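# Press the magnet-marked post's gauge pin fully home

## Task

The checking fixture has four posts, and one of them carries a yellow magnet. Press the gauge pin on that post fully in and keep it bottomed for at least one second; it may spring back out afterwards. Do not disturb the other three pins, and do not move the magnet.

## Robot and tools

Robot: two UR20-style arms, left_arm and right_arm, each ending in a Robotiq 2F-85 two-finger gripper with a wrist camera. The cameras are cam_left_wrist and cam_right_wrist, each 896x504 pixels.

Frames: the scene frame has its origin at table height, midway between the nominal arm bases. +z points up, +x points out over the table, and left_arm sits on the +y side. Calibrated bases: left_arm at (+0.060, +0.928, 0) m and right_arm at (-0.064, -0.817, 0) m, both nearly unrotated.

Reported hand poses, velocities and Hand targets are each in that arm's own base frame. Offsets in calls run along the current Hand target's own axes. On the gripper, the fingers point along +z and open and close along y. A camera block juts about 10 cm toward +x. end_effector_position is the point between the pads when they are closed; closed fingertips reach about 19 mm past it.

execute_actions(actions, cameras):
- actions is a list of actions. Each action is a table of up to 15 rows, and each row lasts one 1/30 s step. If the table has fewer rows, its last row repeats to fill 15 steps.
- A row is one list of 18 numbers covering both arms, each in [-1, 1]. The order is: left dx, dy, dz, rx, ry, rz, left gripper position, force_limit, speed; then the same nine for the right arm.
- dx..rz are an offset, not a pose. They count from the Hand target at the start of that action, not from the previous row. Scale: 1.0 equals 0.6 m, or 180 degrees for the rotation vector rx, ry, rz.
- Each new action starts from the current Hand target, so repeating an offset moves the arm again. All-zero pose numbers re-command the current Hand target.
- Gripper position: +1 is open (85 mm), about -0.8 is where the pads touch, and -1 squeezes until blocked. force_limit and speed, also in -1..1, set grip strength and closing rate (about 20 to 150 mm/s). Both start at +1.
- To leave a gripper unchanged, send its last three numbers again. A 0 there counts as a command.
- An empty actions list only returns state and images. cameras takes a list of names; [] means no images, and null or ["all"] means every camera.

move(target, speed, blend, stop_force, zero, blocking, cameras):
- target is one 18-number row, in the same layout and scale, or a list of up to 15 such rows.
- Every row is an offset from the Hand targets at the start of the move, not from the previous row. Paths are straight lines, capped at 10 s in total.
- speed: top path speed in m/s, from 0.002 to 4.2, default 0.25. Rotation is limited to twice that value in rad/s. Give one value, or one per target.
- blend: corner rounding in metres, for lists.
- stop_force: 6 to 120 N, shared by both arms. An arm's path ends when its wrist sensor feels that much push against its motion. Afterwards it backs off slightly but keeps some pressure. It is unreliable while the gripper rotates. Leave it out when moving away from a contact.
- zero: true (default) re-zeroes the sensor of a moving arm first. false accumulates from the last zero.
- blocking=false returns after about 0.5 s and cannot be combined with stop_force.
- Moves do not avoid obstacles.
- The result adds a 'move:' line: done, off_target, moving, held or fault, plus limits such as paced (pose clipped) or held (steps withheld).

Other tools:
- wait(seconds 0-10, cameras): the arms hold their last command.
- stop(cameras): brakes a running move.
- zoom_image(camera, region=[x0,y0,x1,y1]): region in pixels from the top-left corner, at most 504x504, for cam_left_wrist or cam_right_wrist.
- zero_wrist_force(arm): arm is left_arm or right_arm.
- read_manual(section): licence text only.
- finished_scene(scene): scene is the current scene's number. It ends the scene for good, so call it only after the pin has been held in.

Result lines:
- end_effector_position (m), quaternion and velocities.
- Hand target: the last commanded pose after clipping. Later offsets count from it. The gripper often rests a little short of it.
- Tool commands.
- object_status: 0 moving, 1 blocked while opening, 2 blocked while closing (a grip), 3 reached the requested position.
- position_measured: in counts. 3 is open, 130 is about 40 mm, 230 is pads together.
- Wrist force and Wrist torque in the gripper's own axes, plus a line showing the peak since the last reading.
- Joint torques, and Joint velocities, which read 'within noise' when still.
- Step readings (execute_actions only).
- MOTOR HOT or OVER-TEMPERATURE FAULT lines.

Limits and hazards:
- Orientation commands are clipped to 32 degrees from the measured orientation per step.
- An outside force of roughly 150 N on any part of an arm, or a joint torque at its limit, stops that arm for 10 s. Wrist joints are limited to 98.4 N m, shoulder joints to 678 and the elbow to 398.
- The arms are stiff, so aiming even slightly beyond a firm contact can trigger a fault.
- Keep paths away from an arm's own base. Never squeeze or ram one arm with the other; a clearance check exists but is not complete.
- Long stretched reach or pushing against something heats the motors.
- Anything knocked off the table fails the task.

Suggested approach:
- Locate the magnet post in the wrist images, using zoom_image if needed.
- Close the gripper, then hover above that post's pin with the fingers pointing down.
- Descend slowly, e.g. speed 0.02 to 0.05, with a modest stop_force, to just past the pin's full travel.
- Check it is bottomed, wait about 1 s, then lift away without stop_force.
- Avoid brushing the neighbouring pins or the magnet.

Each tool is called after "Call:" as name(argument=value, ...) on one line, values as JSON.

## Session

Call:
execute_actions(actions=[])

Scene clock: 0.00 s.
left_arm: end_effector_position=(+0.6452, +0.5338, +0.3687) position_measured=3 object_status=3 end_effector_quat_wxyz=(+0.054, +0.895, -0.431, +0.101) | right_arm: end_effector_position=(+1.0094, -0.4085, +0.1239) position_measured=3 object_status=3 end_effector_quat_wxyz=(+0.497, -0.362, -0.574, -0.541)
Joint positions: left_arm=[0.541 -1.507 2.094 -2.179 -1.799 -1.706] | right_arm=[2.693 -2.576 -1.22 -2.623 2.507 -0.374]
Joint velocities: within noise
Joint torques (N m): no reading
Motor temperatures (°C): left_arm=[24 36 26 39 35 34] | right_arm=[29 36 36 38 34 39]
Wrist force (N): no reading
Wrist torque (N m): no reading
Wrist force, peak (N): no reading
Hand target: left_arm +0.6452, +0.5338, +0.3687; +0.054, +0.895, -0.431, +0.101 | right_arm +1.0094, -0.4085, +0.1239; +0.497, -0.362, -0.574, -0.541
Tool commands: left_gripper/position=+1.0 left_gripper/force_limit=+1.0 left_gripper/speed=+1.0 right_gripper/position=+1.0 right_gripper/force_limit=+1.0 right_gripper/speed=+1.0

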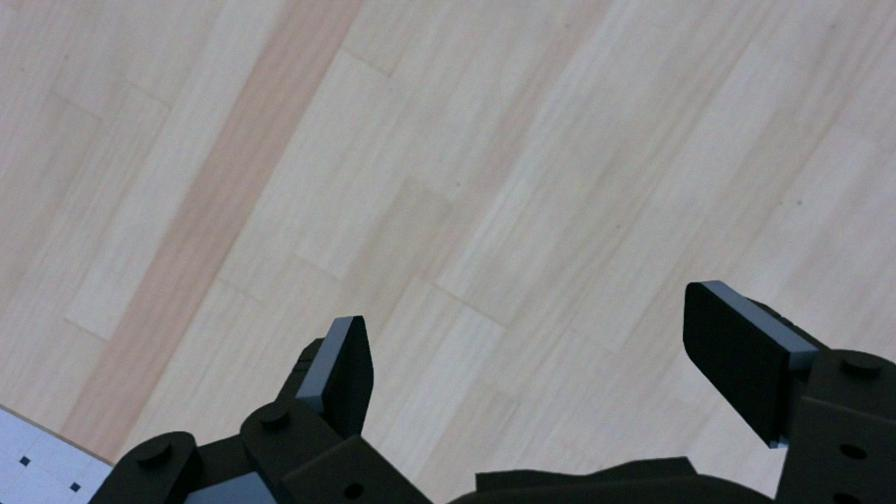

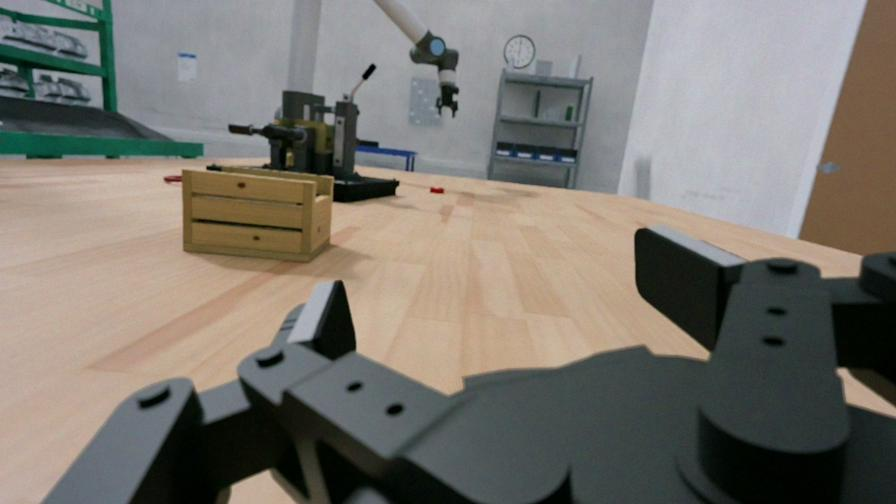

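Call:
zoom_image(camera="cam_right_wrist", region=[160, 40, 460, 280])

Scaled by 1.680 from the camera's 896x504 image, which has a finer 1280x720 frame.

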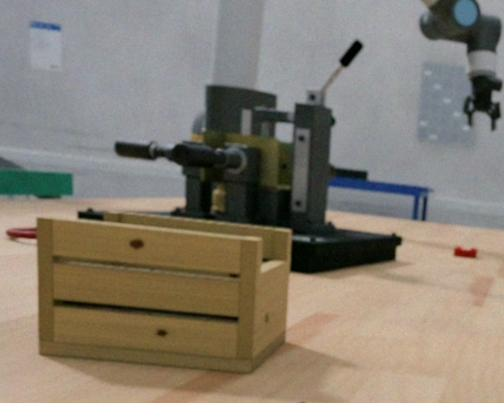

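Call:
move(target=[0.848,0.789,-0.017,0,0,0,1,1,1,0,0,0,0,0,0,1,1,1], speed=0.6, cameras=[])

Call:
move(target=[0.848,0.789,-0.017,0,0,0,1,1,1,0,0,0,0,0,0,1,1,1], speed=0.6, cameras=["cam_left_wrist"])

Scene clock: 3.20 s.
left_arm: end_effector_position=(+0.5833, -0.1461, +0.4984) position_measured=3 object_status=3 end_effector_quat_wxyz=(+0.054, +0.895, -0.431, +0.101) | right_arm: end_effector_position=(+1.0094, -0.4085, +0.1239) position_measured=3 object_status=3 end_effector_quat_wxyz=(+0.497, -0.362, -0.574, -0.541)
Joint positions: left_arm=[-0.534 -1.975 2.305 -2.111 -1.66 -2.788] | right_arm=[2.693 -2.576 -1.22 -2.623 2.507 -0.374]
Joint velocities: within noise
Joint torques (N m): left_arm=[-15.14 17.5 -128.53 -7.73 4.23 -4.19] | right_arm=[1.58 245.74 71.76 -2.84 1.03 0.26]
Motor temperatures (°C): left_arm=[24 36 26 39 35 34] | right_arm=[29 36 36 38 34 39]
Wrist force (N): left_arm=[-0.4 -0.3 0.3] | right_arm=[-0.1 0.3 0.3]
Wrist torque (N m): left_arm=[-0.09 0.03 0.00] | right_arm=[0.06 0.01 -0.01]
Wrist force, peak (N): left_arm=[4.1 3.7 0.2] | right_arm=[0.1 0.2 0.6]
Hand target: left_arm +0.5833, -0.1462, +0.4984; +0.054, +0.895, -0.431, +0.101 | right_arm +1.0094, -0.4085, +0.1239; +0.497, -0.362, -0.574, -0.541
Off the commanded pose: left_arm 0.000 m, 0 deg | right_arm 0.000 m, 0 deg.
move: done
No camera images: "cameras" was empty.

Scene clock: 5.10 s.
left_arm: end_effector_position=(+0.5214, -0.8260, +0.6282) position_measured=3 object_status=3 end_effector_quat_wxyz=(+0.054, +0.895, -0.431, +0.101) | right_arm: end_effector_position=(+1.0094, -0.4085, +0.1239) position_measured=3 object_status=3 end_effector_quat_wxyz=(+0.497, -0.362, -0.574, -0.541)
Joint positions: left_arm=[-1.239 -1.553 1.798 -2.035 -1.504 -3.476] | right_arm=[2.693 -2.576 -1.22 -2.623 2.507 -0.374]
Joint velocities: within noise
Joint torques (N m): left_arm=[-20.76 -76.59 -128.21 -8.17 5.88 -3.55] | right_arm=[-0.76 247.23 76.08 -1.91 1.63 0.74]
Motor temperatures (°C): left_arm=[24 36 26 39 35 34] | right_arm=[29 36 36 38 34 39]
Wrist force (N): left_arm=[-0.1 -0.4 0.1] | right_arm=[0.1 0.2 0.1]
Wrist torque (N m): left_arm=[-0.05 0.06 0.03] | right_arm=[0.03 -0.02 0.00]
Wrist force, peak (N): left_arm=[-3.9 -3.3 0.4] | right_arm=[0.0 0.4 0.5]
Hand target: left_arm +0.5214, -0.8262, +0.6282; +0.054, +0.895, -0.431, +0.101 | right_arm +1.0094, -0.4085, +0.1239; +0.497, -0.362, -0.574, -0.541
Off the commanded pose: left_arm 0.000 m, 0 deg | right_arm 0.000 m, 0 deg.
move: done
camera_calibration:
cam_left_wrist: T_world_to_cam=[[-0.854394, -0.519378, -0.0160804, 0.0434163], [-0.518453, 0.849977, 0.0935224, 0.936841], [-0.0349055, 0.0882418, -0.995487, 0.842477], [0, 0, 0, 1]] pos_world=[0.552209, -0.848085, 0.751758]
Images, in order (width x height): cam_left_wrist 896x504.

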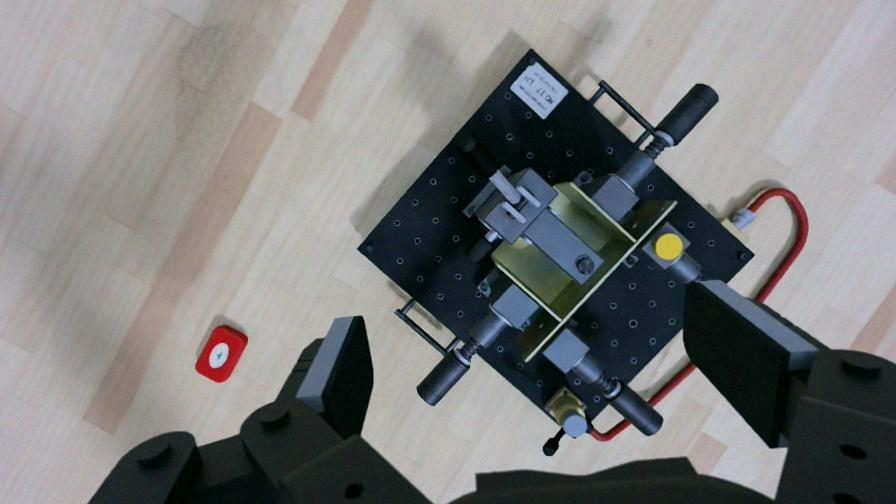

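Call:
move(target=[-0.271,0.269,-0.06,0,0,0,1,1,1,0,0,0,0,0,0,1,1,1], speed=0.6, cameras=["cam_left_wrist"])

Scene clock: 6.73 s.
left_arm: end_effector_position=(+0.2915, -0.7966, +0.6279) position_measured=3 object_status=3 end_effector_quat_wxyz=(+0.054, +0.895, -0.431, +0.101) | right_arm: end_effector_position=(+1.0094, -0.4085, +0.1239) position_measured=3 object_status=3 end_effector_quat_wxyz=(+0.497, -0.362, -0.574, -0.541)
Joint positions: left_arm=[-1.51 -1.707 1.936 -1.993 -1.448 -3.742] | right_arm=[2.693 -2.576 -1.22 -2.623 2.507 -0.374]
Joint velocities: within noise
Joint torques (N m): left_arm=[-21.81 -90.14 -87.33 -7.46 5.77 -2.96] | right_arm=[4.8 252.38 72.4 -1.73 1.45 0.89]
Motor temperatures (°C): left_arm=[24 36 26 39 35 34] | right_arm=[29 36 36 38 34 39]
Wrist force (N): left_arm=[0.0 -1.0 -0.4] | right_arm=[-0.1 0.2 0.2]
Wrist torque (N m): left_arm=[-0.18 -0.02 0.03] | right_arm=[0.04 0.02 -0.01]
Wrist force, peak (N): left_arm=[3.2 -3.9 1.3] | right_arm=[-0.3 0.3 0.5]
Hand target: left_arm +0.2914, -0.7966, +0.6279; +0.054, +0.895, -0.431, +0.101 | right_arm +1.0094, -0.4085, +0.1239; +0.497, -0.362, -0.574, -0.541
Off the commanded pose: left_arm 0.000 m, 0 deg | right_arm 0.000 m, 0 deg.
move: done
camera_calibration:
cam_left_wrist: T_world_to_cam=[[-0.854395, -0.519376, -0.0160802, -0.137742], [-0.518451, 0.849978, 0.0935224, 0.792687], [-0.0349055, 0.0882418, -0.995487, 0.831559], [0, 0, 0, 1]] pos_world=[0.322309, -0.818685, 0.751458]
Images, in order (width x height): cam_left_wrist 896x504.

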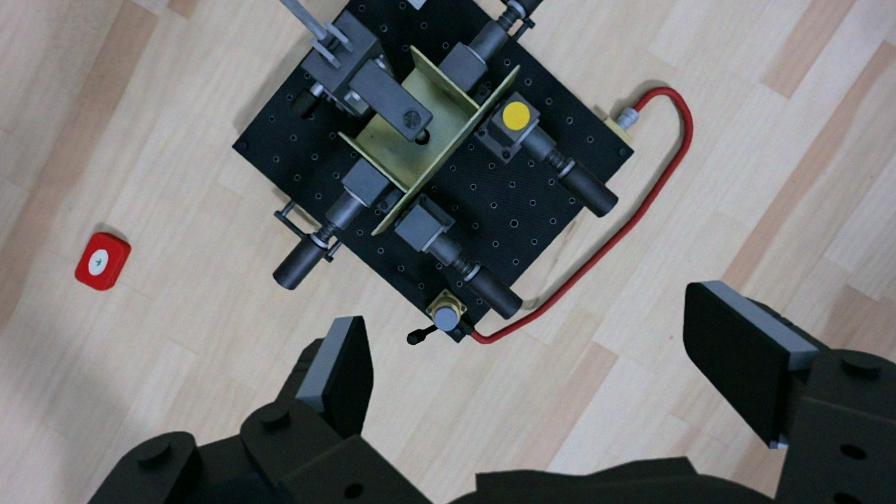

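Call:
move(target=[-0.175,0.3725,0.524,0.0295,-0.0687,-0.2304,-1,-1,0,0,0,0,0,0,0,1,1,1], speed=0.5, cameras=["cam_left_wrist"])

Scene clock: 9.87 s.
left_arm: end_effector_position=(+0.0949, -0.9135, +0.3001) position_measured=232 object_status=3 end_effector_quat_wxyz=(+0.000, +0.996, -0.085, +0.000) | right_arm: end_effector_position=(+1.0094, -0.4085, +0.1239) position_measured=3 object_status=3 end_effector_quat_wxyz=(+0.497, -0.362, -0.574, -0.541)
Joint positions: left_arm=[-1.688 -1.383 2.042 -2.229 -1.571 -4.659] | right_arm=[2.693 -2.576 -1.22 -2.623 2.507 -0.374]
Joint velocities: within noise
Joint torques (N m): left_arm=[-19.83 -94.39 -69.46 -13.21 -5.02 -3.07] | right_arm=[-1.72 253.57 74 -1.27 2.82 1.39]
Motor temperatures (°C): left_arm=[24 36 26 39 35 34] | right_arm=[29 36 36 38 34 39]
Wrist force (N): left_arm=[0.4 -0.3 -0.4] | right_arm=[0.2 0.0 0.3]
Wrist torque (N m): left_arm=[-0.09 -0.19 0.03] | right_arm=[0.00 -0.03 -0.01]
Wrist force, peak (N): left_arm=[1.3 -3.5 -4.1] | right_arm=[0.3 0.7 0.4]
Hand target: left_arm +0.0948, -0.9135, +0.3000; +0.000, +0.996, -0.085, +0.000 | right_arm +1.0094, -0.4085, +0.1239; +0.497, -0.362, -0.574, -0.541
Off the commanded pose: left_arm 0.000 m, 0 deg | right_arm 0.000 m, 0 deg.
move: done
camera_calibration:
cam_left_wrist: T_world_to_cam=[[-0.294576, -0.955622, 0.00327425, -0.82918], [-0.906128, 0.280404, 0.316711, 0.270354], [-0.303574, 0.0903285, -0.948516, 0.522062], [0, 0, 0, 1]] pos_world=[0.159203, -0.915349, 0.412276]
Images, in order (width x height): cam_left_wrist 896x504.

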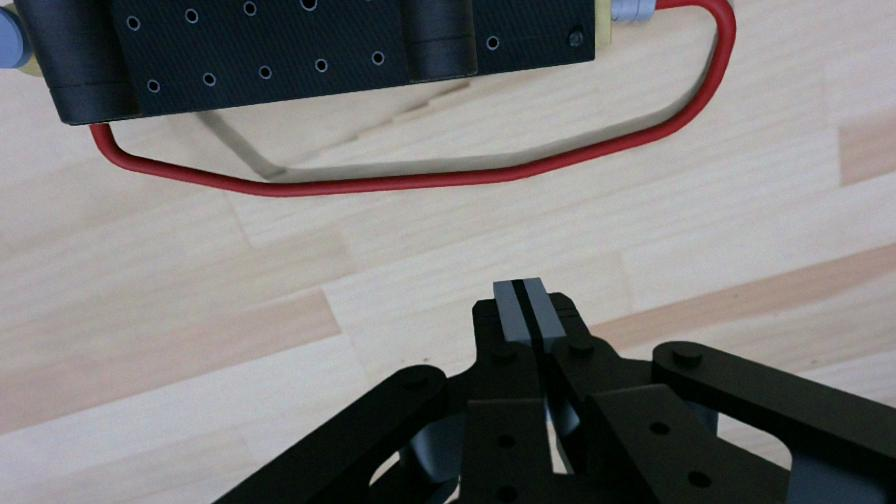

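Call:
move(target=[0.03,-0.0167,0.25,0,0,0,-1,-1,0,0,0,0,0,0,0,1,1,1], speed=0.3, cameras=["cam_left_wrist"])

Scene clock: 11.93 s.
left_arm: end_effector_position=(+0.1142, -0.9066, +0.1502) position_measured=232 object_status=3 end_effector_quat_wxyz=(+0.000, +0.996, -0.085, +0.000) | right_arm: end_effector_position=(+1.0094, -0.4085, +0.1239) position_measured=3 object_status=3 end_effector_quat_wxyz=(+0.497, -0.362, -0.574, -0.541)
Joint positions: left_arm=[-1.667 -1.247 2.138 -2.461 -1.571 -4.639] | right_arm=[2.693 -2.576 -1.22 -2.623 2.507 -0.374]
Joint velocities: within noise
Joint torques (N m): left_arm=[18.61 -119.88 -47.69 -13.37 3.11 2.25] | right_arm=[-0.13 253.05 73.85 -0.33 3.12 2.8]
Motor temperatures (°C): left_arm=[24 36 26 39 35 34] | right_arm=[29 36 36 38 34 39]
Wrist force (N): left_arm=[0.0 0.1 -0.2] | right_arm=[0.2 0.3 0.2]
Wrist torque (N m): left_arm=[-0.07 -0.09 0.02] | right_arm=[0.05 -0.03 0.00]
Wrist force, peak (N): left_arm=[-0.1 0.4 -4.1] | right_arm=[-0.1 0.5 0.5]
Hand target: left_arm +0.1142, -0.9066, +0.1500; +0.000, +0.996, -0.085, +0.000 | right_arm +1.0094, -0.4085, +0.1239; +0.497, -0.362, -0.574, -0.541
Off the commanded pose: left_arm 0.000 m, 0 deg | right_arm 0.000 m, 0 deg.
move: done
camera_calibration:
cam_left_wrist: T_world_to_cam=[[-0.29445, -0.955661, 0.00336094, -0.81649], [-0.906128, 0.280302, 0.316801, 0.333298], [-0.303697, 0.0902366, -0.948486, 0.384951], [0, 0, 0, 1]] pos_world=[0.178504, -0.908449, 0.262276]
Images, in order (width x height): cam_left_wrist 896x504.

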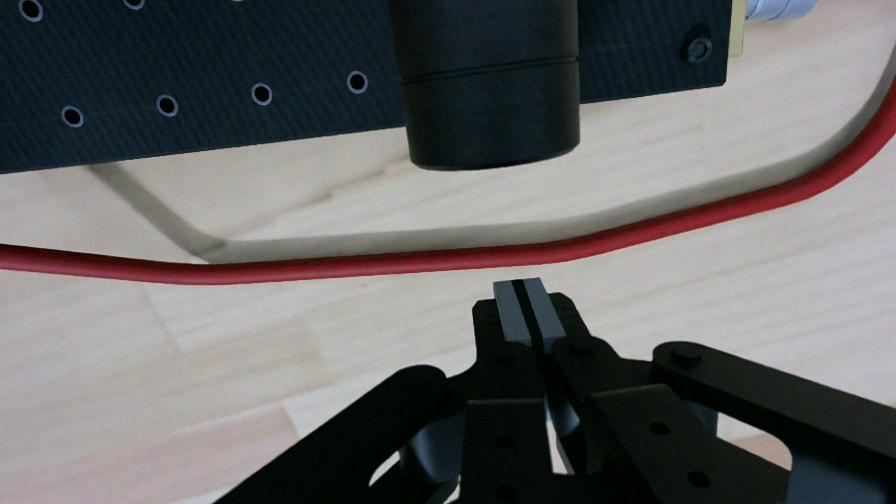

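Call:
move(target=[0.055,-0.0117,-0.02,0,0,0,-1,-1,0,0,0,0,0,0,0,1,1,1], speed=0.2, cameras=[])

Call:
move(target=[0.1,0,0,0,0,0,-1,-1,0,0,0,0,0,0,0,1,1,1], speed=0.02, stop_force=40, cameras=["cam_left_wrist"])

Scene clock: 14.37 s.
left_arm: end_effector_position=(+0.1478, -0.9053, +0.1619) position_measured=232 object_status=3 end_effector_quat_wxyz=(+0.000, +0.996, -0.085, +0.000) | right_arm: end_effector_position=(+1.0094, -0.4085, +0.1239) position_measured=3 object_status=3 end_effector_quat_wxyz=(+0.497, -0.362, -0.574, -0.541)
Joint positions: left_arm=[-1.63 -1.256 2.127 -2.441 -1.571 -4.602] | right_arm=[2.693 -2.576 -1.22 -2.623 2.507 -0.374]
Joint velocities: within noise
Joint torques (N m): left_arm=[16.98 -169.85 -100.14 -6.27 1.96 1.74] | right_arm=[-2.38 252.17 73.96 -0.18 3.3 3.27]
Motor temperatures (°C): left_arm=[24 36 26 39 35 34] | right_arm=[29 36 36 37 34 39]
Wrist force (N): left_arm=[0.1 -0.2 0.0] | right_arm=[0.2 0.7 0.1]
Wrist torque (N m): left_arm=[-0.14 -0.10 0.04] | right_arm=[0.12 -0.04 0.00]
Wrist force, peak (N): left_arm=[1.1 -0.2 -0.6] | right_arm=[0.2 0.7 0.1]
Hand target: left_arm +0.1479, -0.9053, +0.1620; +0.000, +0.996, -0.085, +0.000 | right_arm +1.0094, -0.4085, +0.1239; +0.497, -0.362, -0.574, -0.541
Off the commanded pose: left_arm 0.000 m, 0 deg | right_arm 0.000 m, 0 deg.
move: done
No camera images: "cameras" was empty.

Scene clock: 17.03 s.
left_arm: end_effector_position=(+0.1742, -0.9098, +0.1620) position_measured=232 object_status=3 end_effector_quat_wxyz=(+0.000, +0.996, -0.085, +0.000) | right_arm: end_effector_position=(+1.0094, -0.4085, +0.1239) position_measured=3 object_status=3 end_effector_quat_wxyz=(+0.497, -0.362, -0.574, -0.541)
Joint positions: left_arm=[-1.6 -1.248 2.114 -2.436 -1.571 -4.572] | right_arm=[2.693 -2.576 -1.22 -2.623 2.507 -0.374]
Joint velocities: within noise
Joint torques (N m): left_arm=[16.51 -171.56 -58.54 -11.24 14.14 -4.11] | right_arm=[-3.6 258.32 73.83 -0.13 3.61 3.69]
Motor temperatures (°C): left_arm=[24 36 26 39 35 34] | right_arm=[29 36 36 37 34 39]
Wrist force (N): left_arm=[-39.0 6.7 6.6] | right_arm=[0.0 0.0 0.4]
Wrist torque (N m): left_arm=[-0.06 0.42 -0.02] | right_arm=[0.01 -0.01 -0.01]
Wrist force, peak (N): left_arm=[-98.2 -14.6 -17.6] | right_arm=[0.5 0.5 0.3]
Hand target: left_arm +0.1742, -0.9098, +0.1620; +0.000, +0.996, -0.085, +0.000 (not the last commanded pose) | right_arm +1.0094, -0.4085, +0.1239; +0.497, -0.362, -0.574, -0.541
Off the commanded pose: left_arm 0.033 m, 0 deg | right_arm 0.000 m, 0 deg.
move: contact (left_arm)
camera_calibration:
cam_left_wrist: T_world_to_cam=[[-0.294489, -0.955649, 0.00324288, -0.801803], [-0.906146, 0.280309, 0.316742, 0.384733], [-0.303604, 0.0903386, -0.948506, 0.41469], [0, 0, 0, 1]] pos_world=[0.238403, -0.911549, 0.274075]
Images, in order (width x height): cam_left_wrist 896x504.

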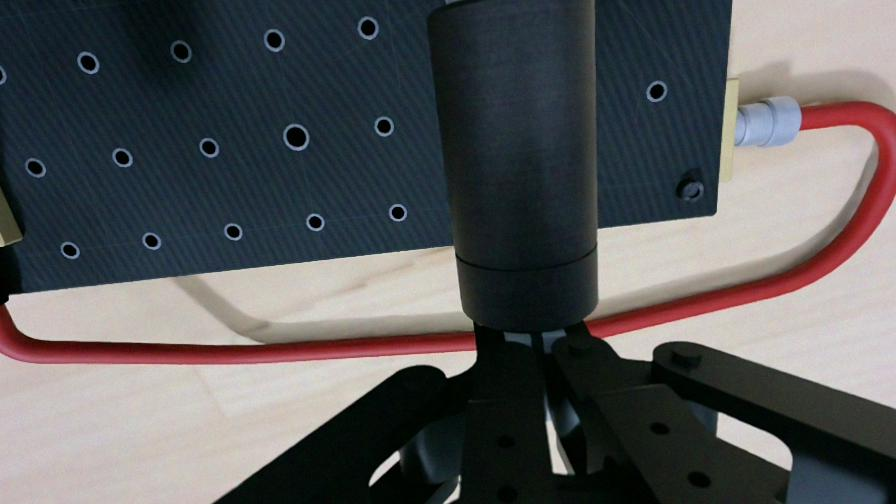

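Call:
move(target=[0.001,0,0,0,0,0,-1,-1,0,0,0,0,0,0,0,1,1,1], speed=0.02, cameras=[])

Call:
wait(seconds=0.7, cameras=[])

Call:
move(target=[-0.01,0,0,0,0,0,-1,-1,0,0,0,0,0,0,0,1,1,1], speed=0.02, cameras=[])

Call:
move(target=[-0.01,0,0,0,0,0,-1,-1,0,0,0,0,0,0,0,1,1,1], speed=0.03, cameras=["cam_left_wrist"])

Scene clock: 18.03 s.
left_arm: end_effector_position=(+0.1746, -0.9098, +0.1620) position_measured=232 object_status=3 end_effector_quat_wxyz=(+0.000, +0.996, -0.085, +0.000) | right_arm: end_effector_position=(+1.0094, -0.4085, +0.1239) position_measured=3 object_status=3 end_effector_quat_wxyz=(+0.497, -0.362, -0.574, -0.541)
Joint positions: left_arm=[-1.6 -1.248 2.114 -2.436 -1.571 -4.571] | right_arm=[2.693 -2.576 -1.22 -2.623 2.507 -0.374]
Joint velocities: within noise
Joint torques (N m): left_arm=[86.91 -122.31 -101.86 -7.72 23.18 2.83] | right_arm=[-4.76 252.58 71.43 -0.76 3.17 3.23]
Motor temperatures (°C): left_arm=[24 36 26 39 35 34] | right_arm=[29 36 36 37 34 39]
Wrist force (N): left_arm=[-83.0 10.7 7.7] | right_arm=[-0.2 0.4 0.2]
Wrist torque (N m): left_arm=[-0.06 1.04 -0.08] | right_arm=[0.06 0.03 0.00]
Wrist force, peak (N): left_arm=[-83.0 10.7 7.7] | right_arm=[-0.2 0.4 0.5]
Hand target: left_arm +0.1747, -0.9099, +0.1620; +0.000, +0.996, -0.085, +0.000 | right_arm +1.0094, -0.4085, +0.1239; +0.497, -0.362, -0.574, -0.541
Off the commanded pose: left_arm 0.000 m, 0 deg | right_arm 0.000 m, 0 deg.
move: done
No camera images: "cameras" was empty.

Scene clock: 18.73 s.
left_arm: end_effector_position=(+0.1747, -0.9098, +0.1620) position_measured=232 object_status=3 end_effector_quat_wxyz=(+0.000, +0.996, -0.085, +0.000) | right_arm: end_effector_position=(+1.0094, -0.4085, +0.1239) position_measured=3 object_status=3 end_effector_quat_wxyz=(+0.497, -0.362, -0.574, -0.541)
Joint positions: left_arm=[-1.6 -1.248 2.114 -2.436 -1.571 -4.571] | right_arm=[2.693 -2.576 -1.22 -2.623 2.507 -0.374]
Joint velocities: within noise
Joint torques (N m): left_arm=[91.19 -116.61 -103.78 -14.57 36.59 2.31] | right_arm=[0.15 252.73 74.65 -0.71 3.52 3.5]
Motor temperatures (°C): left_arm=[24 36 26 39 35 34] | right_arm=[29 36 36 37 34 39]
Wrist force (N): left_arm=[-103.1 -2.5 -3.7] | right_arm=[-0.1 0.1 0.3]
Wrist torque (N m): left_arm=[-0.23 1.45 -0.23] | right_arm=[0.01 0.01 0.00]
Wrist force, peak (N): left_arm=[-103.1 -2.5 -3.7] | right_arm=[0.2 0.5 0.8]
Hand target: left_arm +0.1747, -0.9099, +0.1620; +0.000, +0.996, -0.085, +0.000 | right_arm +1.0094, -0.4085, +0.1239; +0.497, -0.362, -0.574, -0.541
Tool commands: left_gripper/position=-1.0 left_gripper/force_limit=-1.0 left_gripper/speed=+0.0 right_gripper/position=+1.0 right_gripper/force_limit=+1.0 right_gripper/speed=+1.0
Off the commanded pose: left_arm 0.000 m, 0 deg | right_arm 0.000 m, 0 deg.
wait: 0.70 s; at rest by 0.17 s
No camera images: "cameras" was empty.

Scene clock: 19.43 s.
left_arm: end_effector_position=(+0.1691, -0.9089, +0.1620) position_measured=232 object_status=3 end_effector_quat_wxyz=(+0.000, +0.996, -0.085, +0.000) | right_arm: end_effector_position=(+1.0094, -0.4085, +0.1239) position_measured=3 object_status=3 end_effector_quat_wxyz=(+0.497, -0.362, -0.574, -0.541)
Joint positions: left_arm=[-1.606 -1.25 2.117 -2.437 -1.571 -4.578] | right_arm=[2.693 -2.576 -1.22 -2.623 2.507 -0.374]
Joint velocities: within noise
Joint torques (N m): left_arm=[-3.74 -169.84 -46.42 -12.31 -1.31 -4.9] | right_arm=[-4.02 256.52 74.2 -0.88 3.93 3.15]
Motor temperatures (°C): left_arm=[24 36 26 39 35 34] | right_arm=[29 36 36 37 34 39]
Wrist force (N): left_arm=[-12.2 7.0 -0.5] | right_arm=[0.0 0.2 0.3]
Wrist torque (N m): left_arm=[0.77 0.46 0.04] | right_arm=[0.02 0.00 0.00]
Wrist force, peak (N): left_arm=[-103.8 -2.5 -4.0] | right_arm=[0.0 0.5 0.3]
Hand target: left_arm +0.1688, -0.9088, +0.1620; +0.000, +0.996, -0.085, +0.000 | right_arm +1.0094, -0.4085, +0.1239; +0.497, -0.362, -0.574, -0.541
Off the commanded pose: left_arm 0.000 m, 0 deg | right_arm 0.000 m, 0 deg.
move: done
No camera images: "cameras" was empty.

Scene clock: 20.13 s.
left_arm: end_effector_position=(+0.1631, -0.9079, +0.1620) position_measured=232 object_status=3 end_effector_quat_wxyz=(+0.000, +0.996, -0.085, +0.000) | right_arm: end_effector_position=(+1.0094, -0.4085, +0.1239) position_measured=3 object_status=3 end_effector_quat_wxyz=(+0.497, -0.362, -0.574, -0.541)
Joint positions: left_arm=[-1.613 -1.252 2.12 -2.438 -1.571 -4.584] | right_arm=[2.693 -2.576 -1.22 -2.623 2.507 -0.374]
Joint velocities: within noise
Joint torques (N m): left_arm=[-21.24 -168.95 -51.46 -12.61 -2.16 -4.76] | right_arm=[-1.12 253.78 74.81 -0.51 3.26 3.83]
Motor temperatures (°C): left_arm=[24 36 26 39 35 34] | right_arm=[29 36 36 37 34 39]
Wrist force (N): left_arm=[-10.9 6.7 0.5] | right_arm=[0.0 0.3 0.0]
Wrist torque (N m): left_arm=[0.76 0.52 0.04] | right_arm=[0.05 0.00 0.00]
Wrist force, peak (N): left_arm=[-12.2 7.0 -0.4] | right_arm=[0.4 0.6 0.3]
Hand target: left_arm +0.1629, -0.9078, +0.1620; +0.000, +0.996, -0.085, +0.000 | right_arm +1.0094, -0.4085, +0.1239; +0.497, -0.362, -0.574, -0.541
Off the commanded pose: left_arm 0.000 m, 0 deg | right_arm 0.000 m, 0 deg.
move: done
camera_calibration:
cam_left_wrist: T_world_to_cam=[[-0.29448, -0.955652, 0.00327081, -0.803238], [-0.906119, 0.280301, 0.316828, 0.374195], [-0.303694, 0.0903358, -0.948477, 0.411189], [0, 0, 0, 1]] pos_world=[0.227404, -0.909649, 0.274076]
Images, in order (width x height): cam_left_wrist 896x504.

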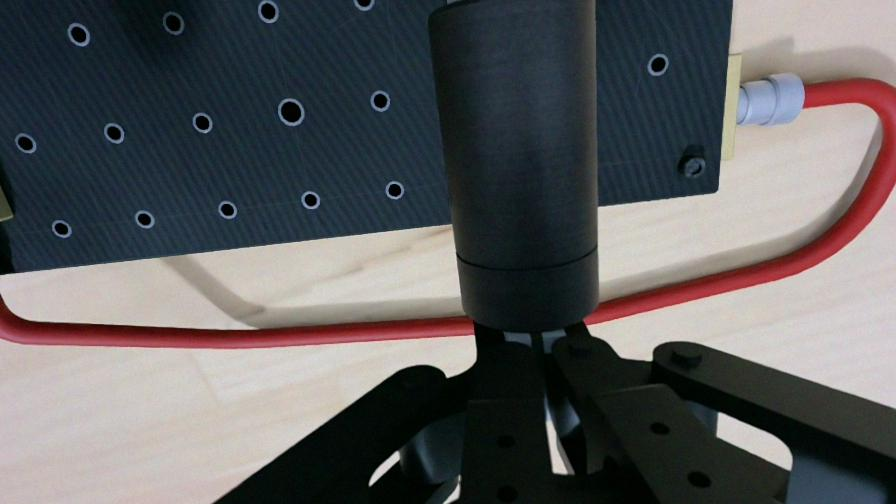

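Call:
move(target=[-0.07,0,0,0,0,0,-1,-1,0,0,0,0,0,0,0,1,1,1], speed=0.1, cameras=[])

Call:
finished_scene(scene=1)

Scene clock: 21.50 s.
left_arm: end_effector_position=(+0.1217, -0.9008, +0.1620) position_measured=232 object_status=3 end_effector_quat_wxyz=(+0.000, +0.996, -0.085, +0.000) | right_arm: end_effector_position=(+1.0094, -0.4085, +0.1239) position_measured=3 object_status=3 end_effector_quat_wxyz=(+0.497, -0.362, -0.574, -0.541)
Joint positions: left_arm=[-1.659 -1.264 2.139 -2.445 -1.571 -4.631] | right_arm=[2.693 -2.576 -1.22 -2.623 2.507 -0.374]
Joint velocities: within noise
Joint torques (N m): left_arm=[-15.88 -166.48 -49.77 -12.75 -0.83 -5.08] | right_arm=[-7.27 254.39 73.51 -0.41 2.96 4.11]
Motor temperatures (°C): left_arm=[24 36 26 39 35 34] | right_arm=[29 36 36 37 34 39]
Wrist force (N): left_arm=[-2.3 4.2 -0.1] | right_arm=[0.2 0.2 0.1]
Wrist torque (N m): left_arm=[0.68 0.31 0.02] | right_arm=[0.03 -0.04 0.00]
Wrist force, peak (N): left_arm=[-10.7 6.7 -0.2] | right_arm=[0.2 0.4 0.4]
Hand target: left_arm +0.1215, -0.9007, +0.1620; +0.000, +0.996, -0.085, +0.000 | right_arm +1.0094, -0.4085, +0.1239; +0.497, -0.362, -0.574, -0.541
Off the commanded pose: left_arm 0.000 m, 0 deg | right_arm 0.000 m, 0 deg.
move: done
No camera images: "cameras" was empty.

The scene is finished: the task was done.


## Next scene

The same job, from a new start.

Call:
execute_actions(actions=[])

Scene clock: 0.00 s.
left_arm: end_effector_position=(+1.6020, +0.5513, +0.3701) position_measured=3 object_status=3 end_effector_quat_wxyz=(-0.049, +0.940, +0.190, +0.279) | right_arm: end_effector_position=(+0.4481, +0.4679, +0.3319) position_measured=3 object_status=3 end_effector_quat_wxyz=(-0.272, +0.502, +0.649, +0.503)
Joint positions: left_arm=[0.193 -0.686 0.985 -2.439 -1.472 -3.319] | right_arm=[4.007 -1.969 -2.772 1.193 2.076 2.519]
Joint velocities: within noise
Joint torques (N m): no reading
Motor temperatures (°C): left_arm=[24 35 26 38 34 34] | right_arm=[28 35 36 37 34 38]
Wrist force (N): no reading
Wrist torque (N m): no reading
Wrist force, peak (N): no reading
Hand target: left_arm +1.6020, +0.5513, +0.3701; -0.049, +0.940, +0.190, +0.279 | right_arm +0.4481, +0.4679, +0.3319; -0.272, +0.502, +0.649, +0.503
Tool commands: left_gripper/position=+1.0 left_gripper/force_limit=+1.0 left_gripper/speed=+1.0 right_gripper/position=+1.0 right_gripper/force_limit=+1.0 right_gripper/speed=+1.0
camera_calibration:
cam_left_wrist: T_world_to_cam=[[0.280319, -0.958405, -0.0536817, 0.116011], [-0.933413, -0.259108, -0.248199, 1.75322], [0.223966, 0.119682, -0.967221, 0.0591923], [0, 0, 0, 1]] pos_world=[1.5907, 0.558373, 0.498626]
cam_right_wrist: T_world_to_cam=[[0.956613, -0.13676, 0.257272, -0.433465], [0.120637, -0.61784, -0.776995, 0.502422], [0.265214, 0.774319, -0.574535, -0.162484], [0, 0, 0, 1]] pos_world=[0.39714, 0.37695, 0.408545]

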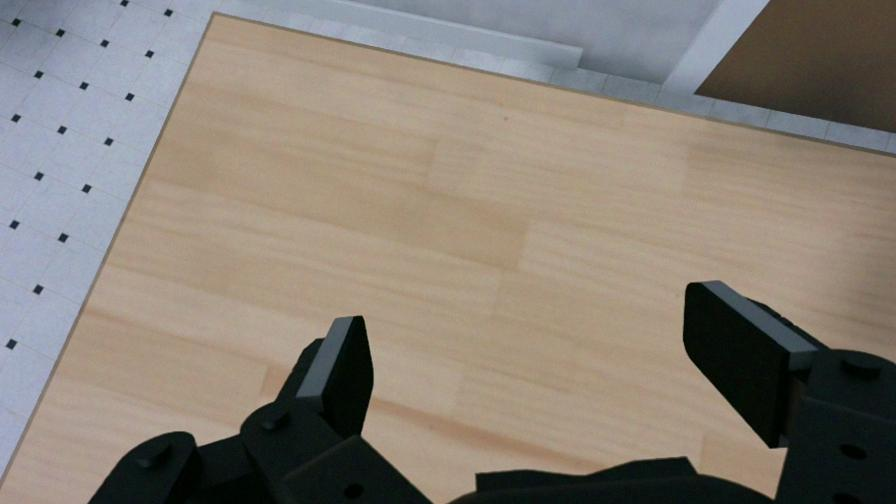

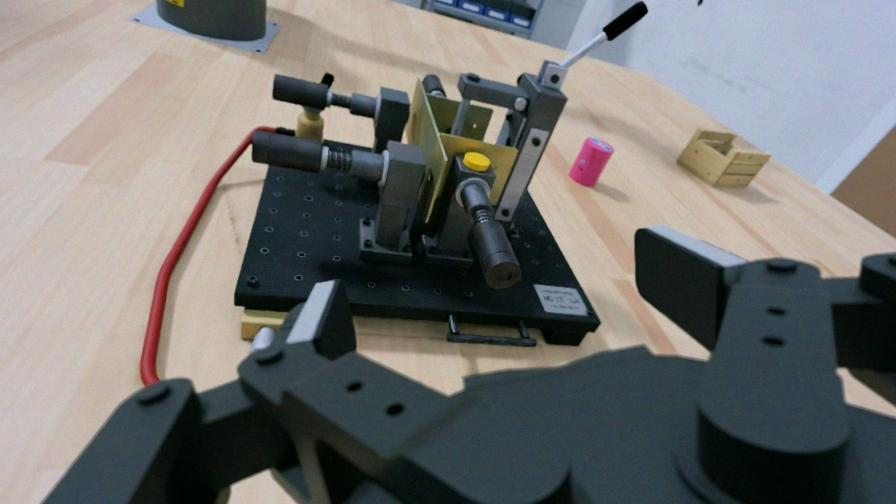

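Call:
move(target=[0,0,0,0,0,0,1,1,1,-0.212,0.064,0.325,0.1156,-0.3706,0.0636,-1,-1,0], speed=0.5, cameras=["cam_right_wrist"])

Scene clock: 4.73 s.
left_arm: end_effector_position=(+1.6020, +0.5513, +0.3701) position_measured=3 object_status=3 end_effector_quat_wxyz=(-0.049, +0.940, +0.190, +0.279) | right_arm: end_effector_position=(+0.5575, +0.5998, +0.1697) position_measured=232 object_status=3 end_effector_quat_wxyz=(+0.000, +0.698, +0.716, +0.000)
Joint positions: left_arm=[0.193 -0.686 0.985 -2.439 -1.472 -3.319] | right_arm=[4.211 -1.785 -2.259 -0.669 1.571 2.616]
Joint velocities: within noise
Joint torques (N m): left_arm=[7.05 -276.65 -106.26 -11.33 2.28 0.7] | right_arm=[21.74 86.96 91.53 2.64 -4.64 5.25]
Motor temperatures (°C): left_arm=[24 35 26 38 34 34] | right_arm=[28 35 36 37 34 38]
Wrist force (N): left_arm=[0.2 0.0 -0.2] | right_arm=[-1.3 1.9 1.0]
Wrist torque (N m): left_arm=[0.01 -0.02 0.00] | right_arm=[1.23 0.40 -0.66]
Wrist force, peak (N): left_arm=[0.7 -0.5 -0.3] | right_arm=[2.0 3.7 2.0]
Hand target: left_arm +1.6020, +0.5513, +0.3701; -0.049, +0.940, +0.190, +0.279 | right_arm +0.5575, +0.5999, +0.1697; +0.000, +0.698, +0.716, +0.000
Off the commanded pose: left_arm 0.000 m, 0 deg | right_arm 0.000 m, 0 deg.
move: done
camera_calibration:
cam_right_wrist: T_world_to_cam=[[0.987835, -0.138862, 0.0699945, -0.462664], [-0.15319, -0.946357, 0.284501, 0.61429], [0.0267334, -0.291763, -0.956117, 0.450407], [0, 0, 0, 1]] pos_world=[0.539098, 0.648504, 0.288259]
Images, in order (width x height): cam_right_wrist 896x504.

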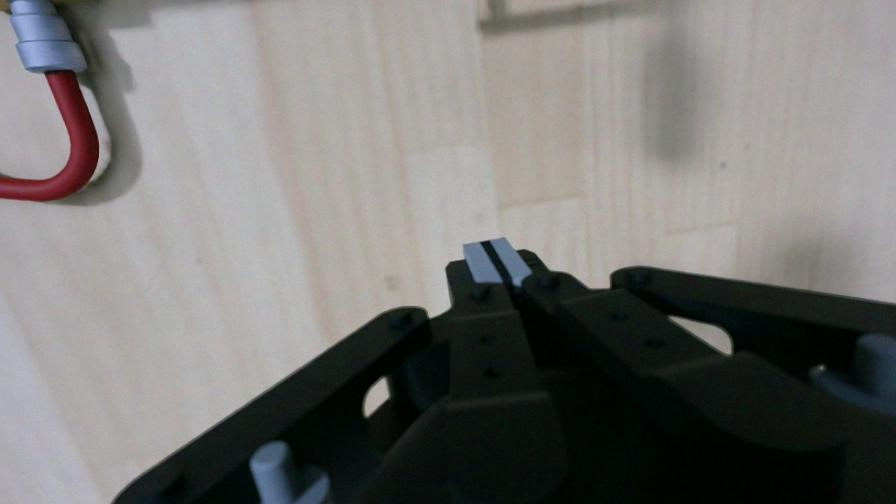

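Call:
move(target=[0,0,0,0,0,0,1,1,1,0.055,0,0.005,0,0,0,-1,-1,0], speed=0.2, cameras=["cam_right_wrist"])

Scene clock: 5.80 s.
left_arm: end_effector_position=(+1.6020, +0.5513, +0.3701) position_measured=3 object_status=3 end_effector_quat_wxyz=(-0.049, +0.940, +0.190, +0.279) | right_arm: end_effector_position=(+0.5567, +0.6327, +0.1667) position_measured=232 object_status=3 end_effector_quat_wxyz=(+0.000, +0.698, +0.716, +0.000)
Joint positions: left_arm=[0.193 -0.686 0.985 -2.439 -1.472 -3.319] | right_arm=[4.232 -1.811 -2.228 -0.673 1.571 2.636]
Joint velocities: within noise
Joint torques (N m): left_arm=[-0.11 -282.27 -107.4 -11.44 2.87 0.53] | right_arm=[18.51 106.96 87.5 4.5 -0.87 5]
Motor temperatures (°C): left_arm=[24 35 26 38 34 34] | right_arm=[28 35 36 37 34 38]
Wrist force (N): left_arm=[0.5 -0.1 -0.3] | right_arm=[-1.6 2.1 0.4]
Wrist torque (N m): left_arm=[-0.01 -0.07 0.00] | right_arm=[1.35 0.53 -0.66]
Wrist force, peak (N): left_arm=[0.7 -0.2 -0.3] | right_arm=[-2.5 1.9 0.6]
Hand target: left_arm +1.6020, +0.5513, +0.3701; -0.049, +0.940, +0.190, +0.279 | right_arm +0.5567, +0.6329, +0.1667; +0.000, +0.698, +0.716, +0.000
Off the commanded pose: left_arm 0.000 m, 0 deg | right_arm 0.000 m, 0 deg.
move: done
camera_calibration:
cam_right_wrist: T_world_to_cam=[[0.987835, -0.138849, 0.0700141, -0.45711], [-0.153187, -0.946322, 0.284621, 0.646097], [0.0267364, -0.291884, -0.95608, 0.457229], [0, 0, 0, 1]] pos_world=[0.538298, 0.681403, 0.285259]
Images, in order (width x height): cam_right_wrist 896x504.

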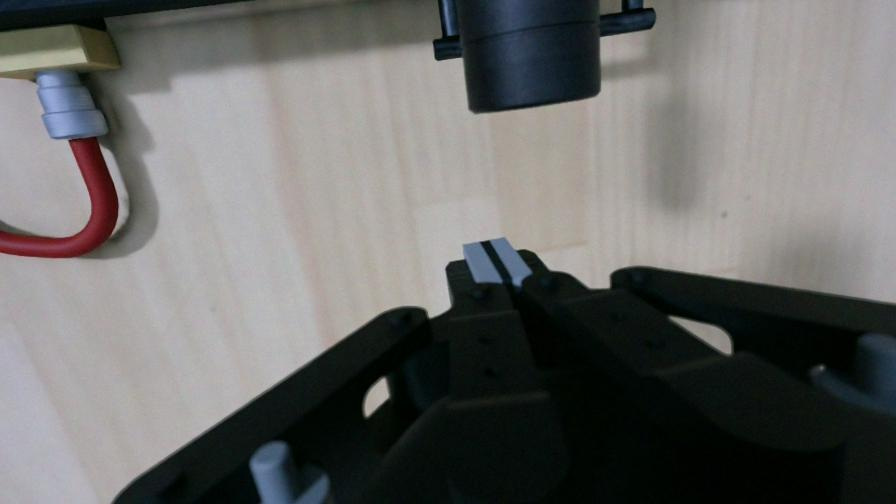

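Call:
move(target=[0,0,0,0,0,0,1,1,1,0.05,0.0242,0.005,0,0,0,-1,-1,0], speed=0.2, cameras=["cam_right_wrist"])

Scene clock: 7.13 s.
left_arm: end_effector_position=(+1.6020, +0.5513, +0.3701) position_measured=3 object_status=3 end_effector_quat_wxyz=(-0.049, +0.940, +0.190, +0.279) | right_arm: end_effector_position=(+0.5704, +0.6631, +0.1637) position_measured=232 object_status=3 end_effector_quat_wxyz=(+0.000, +0.698, +0.716, +0.000)
Joint positions: left_arm=[0.193 -0.686 0.985 -2.439 -1.472 -3.319] | right_arm=[4.234 -1.844 -2.186 -0.683 1.571 2.638]
Joint velocities: within noise
Joint torques (N m): left_arm=[1.24 -279.35 -108.3 -11.16 2.4 0.75] | right_arm=[18.69 102.84 89.94 4.04 1.62 5.53]
Motor temperatures (°C): left_arm=[24 35 26 38 34 34] | right_arm=[28 35 36 37 34 38]
Wrist force (N): left_arm=[0.4 -0.3 0.1] | right_arm=[-1.2 2.3 0.6]
Wrist torque (N m): left_arm=[-0.05 -0.05 0.00] | right_arm=[1.37 0.45 -0.70]
Wrist force, peak (N): left_arm=[0.4 0.5 -0.3] | right_arm=[-2.6 1.8 0.4]
Hand target: left_arm +1.6020, +0.5513, +0.3701; -0.049, +0.940, +0.190, +0.279 | right_arm +0.5704, +0.6632, +0.1637; +0.000, +0.698, +0.716, +0.000
Off the commanded pose: left_arm 0.000 m, 0 deg | right_arm 0.000 m, 0 deg.
move: done
camera_calibration:
cam_right_wrist: T_world_to_cam=[[0.987835, -0.138849, 0.0700141, -0.46612], [-0.153187, -0.946322, 0.284621, 0.677736], [0.0267364, -0.291884, -0.95608, 0.462746], [0, 0, 0, 1]] pos_world=[0.551898, 0.711703, 0.282159]
Images, in order (width x height): cam_right_wrist 896x504.

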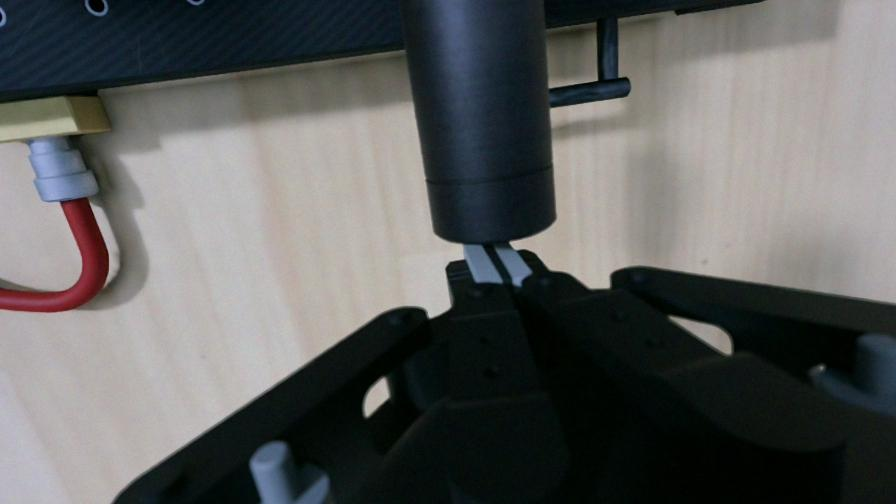

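Call:
move(target=[0,0,0,0,0,0,1,1,1,0.1,0,0,0,0,0,-1,-1,0], speed=0.02, stop_force=30, cameras=["cam_right_wrist"])

Call:
wait(seconds=0.6, cameras=[])

Scene clock: 10.13 s.
left_arm: end_effector_position=(+1.6020, +0.5513, +0.3701) position_measured=3 object_status=3 end_effector_quat_wxyz=(-0.049, +0.940, +0.190, +0.279) | right_arm: end_effector_position=(+0.5697, +0.6905, +0.1637) position_measured=232 object_status=3 end_effector_quat_wxyz=(+0.000, +0.698, +0.716, +0.000)
Joint positions: left_arm=[0.193 -0.686 0.985 -2.439 -1.472 -3.319] | right_arm=[4.249 -1.863 -2.158 -0.692 1.571 2.653]
Joint velocities: within noise
Joint torques (N m): left_arm=[4.42 -282.85 -110.97 -11.66 3.31 1.37] | right_arm=[-11.15 150.07 77.36 17.25 4.31 -7.01]
Motor temperatures (°C): left_arm=[24 35 26 38 34 34] | right_arm=[28 35 36 37 34 38]
Wrist force (N): left_arm=[0.3 -0.1 0.1] | right_arm=[-18.2 1.3 4.8]
Wrist torque (N m): left_arm=[0.00 -0.03 0.00] | right_arm=[1.33 0.67 -0.60]
Wrist force, peak (N): left_arm=[0.5 -0.2 -0.4] | right_arm=[-78.7 4.5 -15.0]
Hand target: left_arm +1.6020, +0.5513, +0.3701; -0.049, +0.940, +0.190, +0.279 | right_arm +0.5698, +0.6905, +0.1637; +0.000, +0.698, +0.716, +0.000 (not the last commanded pose)
Off the commanded pose: left_arm 0.000 m, 0 deg | right_arm 0.033 m, 0 deg.
move: contact (right_arm)
camera_calibration:
cam_right_wrist: T_world_to_cam=[[0.987836, -0.138852, 0.070005, -0.461705], [-0.153186, -0.946331, 0.284592, 0.703682], [0.0267318, -0.291854, -0.956089, 0.470772], [0, 0, 0, 1]] pos_world=[0.551298, 0.739203, 0.282159]
Images, in order (width x height): cam_right_wrist 896x504.

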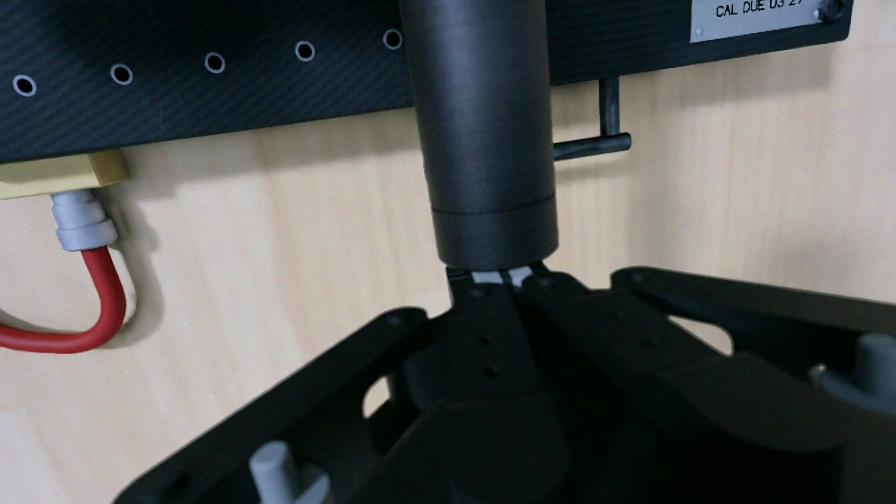

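Scene clock: 10.73 s.
left_arm: end_effector_position=(+1.6020, +0.5513, +0.3701) position_measured=3 object_status=3 end_effector_quat_wxyz=(-0.049, +0.940, +0.190, +0.279) | right_arm: end_effector_position=(+0.5697, +0.6905, +0.1637) position_measured=232 object_status=3 end_effector_quat_wxyz=(+0.000, +0.698, +0.716, +0.000)
Joint positions: left_arm=[0.193 -0.686 0.985 -2.439 -1.472 -3.319] | right_arm=[4.249 -1.863 -2.158 -0.692 1.571 2.653]
Joint velocities: within noise
Joint torques (N m): left_arm=[5.49 -282.37 -109.16 -10.28 4.06 1.94] | right_arm=[-9.01 149.56 78.2 13.11 0.59 -6.67]
Motor temperatures (°C): left_arm=[24 35 26 38 34 34] | right_arm=[28 35 36 37 34 38]
Wrist force (N): left_arm=[0.4 0.0 -0.1] | right_arm=[-17.3 1.4 4.7]
Wrist torque (N m): left_arm=[0.00 -0.06 -0.01] | right_arm=[1.34 0.65 -0.60]
Wrist force, peak (N): left_arm=[0.7 -0.3 -0.3] | right_arm=[-18.3 1.3 5.0]
Hand target: left_arm +1.6020, +0.5513, +0.3701; -0.049, +0.940, +0.190, +0.279 | right_arm +0.5698, +0.6905, +0.1637; +0.000, +0.698, +0.716, +0.000 (not the last commanded pose)
Tool commands: left_gripper/position=+1.0 left_gripper/force_limit=+1.0 left_gripper/speed=+1.0 right_gripper/position=-1.0 right_gripper/force_limit=-1.0 right_gripper/speed=+0.0
Off the commanded pose: left_arm 0.000 m, 0 deg | right_arm 0.033 m, 0 deg.
wait: 0.60 s; at rest by 0.17 s
No camera images: "cameras" was empty.

Call:
move(target=[0,0,0,0,0,0,1,1,1,0.0007,0,0,0,0,0,-1,-1,0], speed=0.02, cameras=[])

Call:
wait(seconds=0.8, cameras=[])

Call:
move(target=[0,0,0,0,0,0,1,1,1,-0.06,0,0,0,0,0,-1,-1,0], speed=0.06, cameras=[])

Scene clock: 11.70 s.
left_arm: end_effector_position=(+1.6020, +0.5513, +0.3701) position_measured=3 object_status=3 end_effector_quat_wxyz=(-0.049, +0.940, +0.190, +0.279) | right_arm: end_effector_position=(+0.5698, +0.6907, +0.1637) position_measured=232 object_status=3 end_effector_quat_wxyz=(+0.000, +0.698, +0.716, +0.000)
Joint positions: left_arm=[0.193 -0.686 0.985 -2.439 -1.472 -3.319] | right_arm=[4.249 -1.863 -2.157 -0.693 1.571 2.653]
Joint velocities: within noise
Joint torques (N m): left_arm=[7.19 -284.82 -113.99 -11.01 4.26 2.25] | right_arm=[42.12 99.58 123.68 16.2 0 6.38]
Motor temperatures (°C): left_arm=[24 35 26 38 34 34] | right_arm=[28 35 36 37 34 38]
Wrist force (N): left_arm=[0.3 0.0 -0.1] | right_arm=[-44.9 -7.0 -8.2]
Wrist torque (N m): left_arm=[0.00 -0.04 -0.01] | right_arm=[1.18 1.05 -0.57]
Wrist force, peak (N): left_arm=[0.4 -0.5 -0.2] | right_arm=[-44.9 -7.0 -8.2]
Hand target: left_arm +1.6020, +0.5513, +0.3701; -0.049, +0.940, +0.190, +0.279 | right_arm +0.5697, +0.6909, +0.1637; +0.000, +0.698, +0.716, +0.000
Off the commanded pose: left_arm 0.000 m, 0 deg | right_arm 0.000 m, 0 deg.
move: done
No camera images: "cameras" was empty.

Scene clock: 12.50 s.
left_arm: end_effector_position=(+1.6020, +0.5513, +0.3701) position_measured=3 object_status=3 end_effector_quat_wxyz=(-0.049, +0.940, +0.190, +0.279) | right_arm: end_effector_position=(+0.5698, +0.6909, +0.1637) position_measured=232 object_status=3 end_effector_quat_wxyz=(+0.000, +0.698, +0.716, +0.000)
Joint positions: left_arm=[0.193 -0.686 0.985 -2.439 -1.472 -3.319] | right_arm=[4.249 -1.864 -2.157 -0.692 1.571 2.653]
Joint velocities: within noise
Joint torques (N m): left_arm=[3.5 -285.69 -113.47 -10.79 3.99 1.99] | right_arm=[51.22 90.31 129.84 27.85 4.54 5.29]
Motor temperatures (°C): left_arm=[24 35 26 38 34 34] | right_arm=[28 35 36 37 34 38]
Wrist force (N): left_arm=[0.3 0.0 0.0] | right_arm=[-63.5 -5.6 -16.1]
Wrist torque (N m): left_arm=[0.01 -0.04 -0.01] | right_arm=[1.21 1.30 -0.49]
Wrist force, peak (N): left_arm=[0.5 -0.2 -0.2] | right_arm=[-63.5 -5.6 -16.1]
Hand target: left_arm +1.6020, +0.5513, +0.3701; -0.049, +0.940, +0.190, +0.279 | right_arm +0.5697, +0.6909, +0.1637; +0.000, +0.698, +0.716, +0.000
Tool commands: left_gripper/position=+1.0 left_gripper/force_limit=+1.0 left_gripper/speed=+1.0 right_gripper/position=-1.0 right_gripper/force_limit=-1.0 right_gripper/speed=+0.0
Off the commanded pose: left_arm 0.000 m, 0 deg | right_arm 0.000 m, 0 deg.
wait: 0.80 s; at rest by 0.17 s
No camera images: "cameras" was empty.

Scene clock: 13.47 s.
left_arm: end_effector_position=(+1.6020, +0.5513, +0.3701) position_measured=3 object_status=3 end_effector_quat_wxyz=(-0.049, +0.940, +0.190, +0.279) | right_arm: end_effector_position=(+0.5706, +0.6551, +0.1637) position_measured=232 object_status=3 end_effector_quat_wxyz=(+0.000, +0.698, +0.716, +0.000)
Joint positions: left_arm=[0.193 -0.686 0.985 -2.439 -1.472 -3.319] | right_arm=[4.229 -1.839 -2.194 -0.68 1.571 2.633]
Joint velocities: within noise
Joint torques (N m): left_arm=[4.65 -283.89 -113.99 -11.02 4.33 1.83] | right_arm=[-10.93 130.98 63.6 16.2 4.75 -6.77]
Motor temperatures (°C): left_arm=[24 35 26 38 34 34] | right_arm=[28 35 36 37 34 38]
Wrist force (N): left_arm=[0.4 -0.1 -0.3] | right_arm=[0.3 2.0 2.2]
Wrist torque (N m): left_arm=[-0.02 -0.05 0.00] | right_arm=[1.32 0.19 -0.70]
Wrist force, peak (N): left_arm=[0.6 -0.1 0.1] | right_arm=[-63.7 -6.0 -16.2]
Hand target: left_arm +1.6020, +0.5513, +0.3701; -0.049, +0.940, +0.190, +0.279 | right_arm +0.5706, +0.6549, +0.1637; +0.000, +0.698, +0.716, +0.000
Off the commanded pose: left_arm 0.000 m, 0 deg | right_arm 0.000 m, 0 deg.
move: done
No camera images: "cameras" was empty.

Force rose to the hard stop, and the pin was held there over 1 s.

Call:
finished_scene(scene=2)

The scene is finished: the task was done.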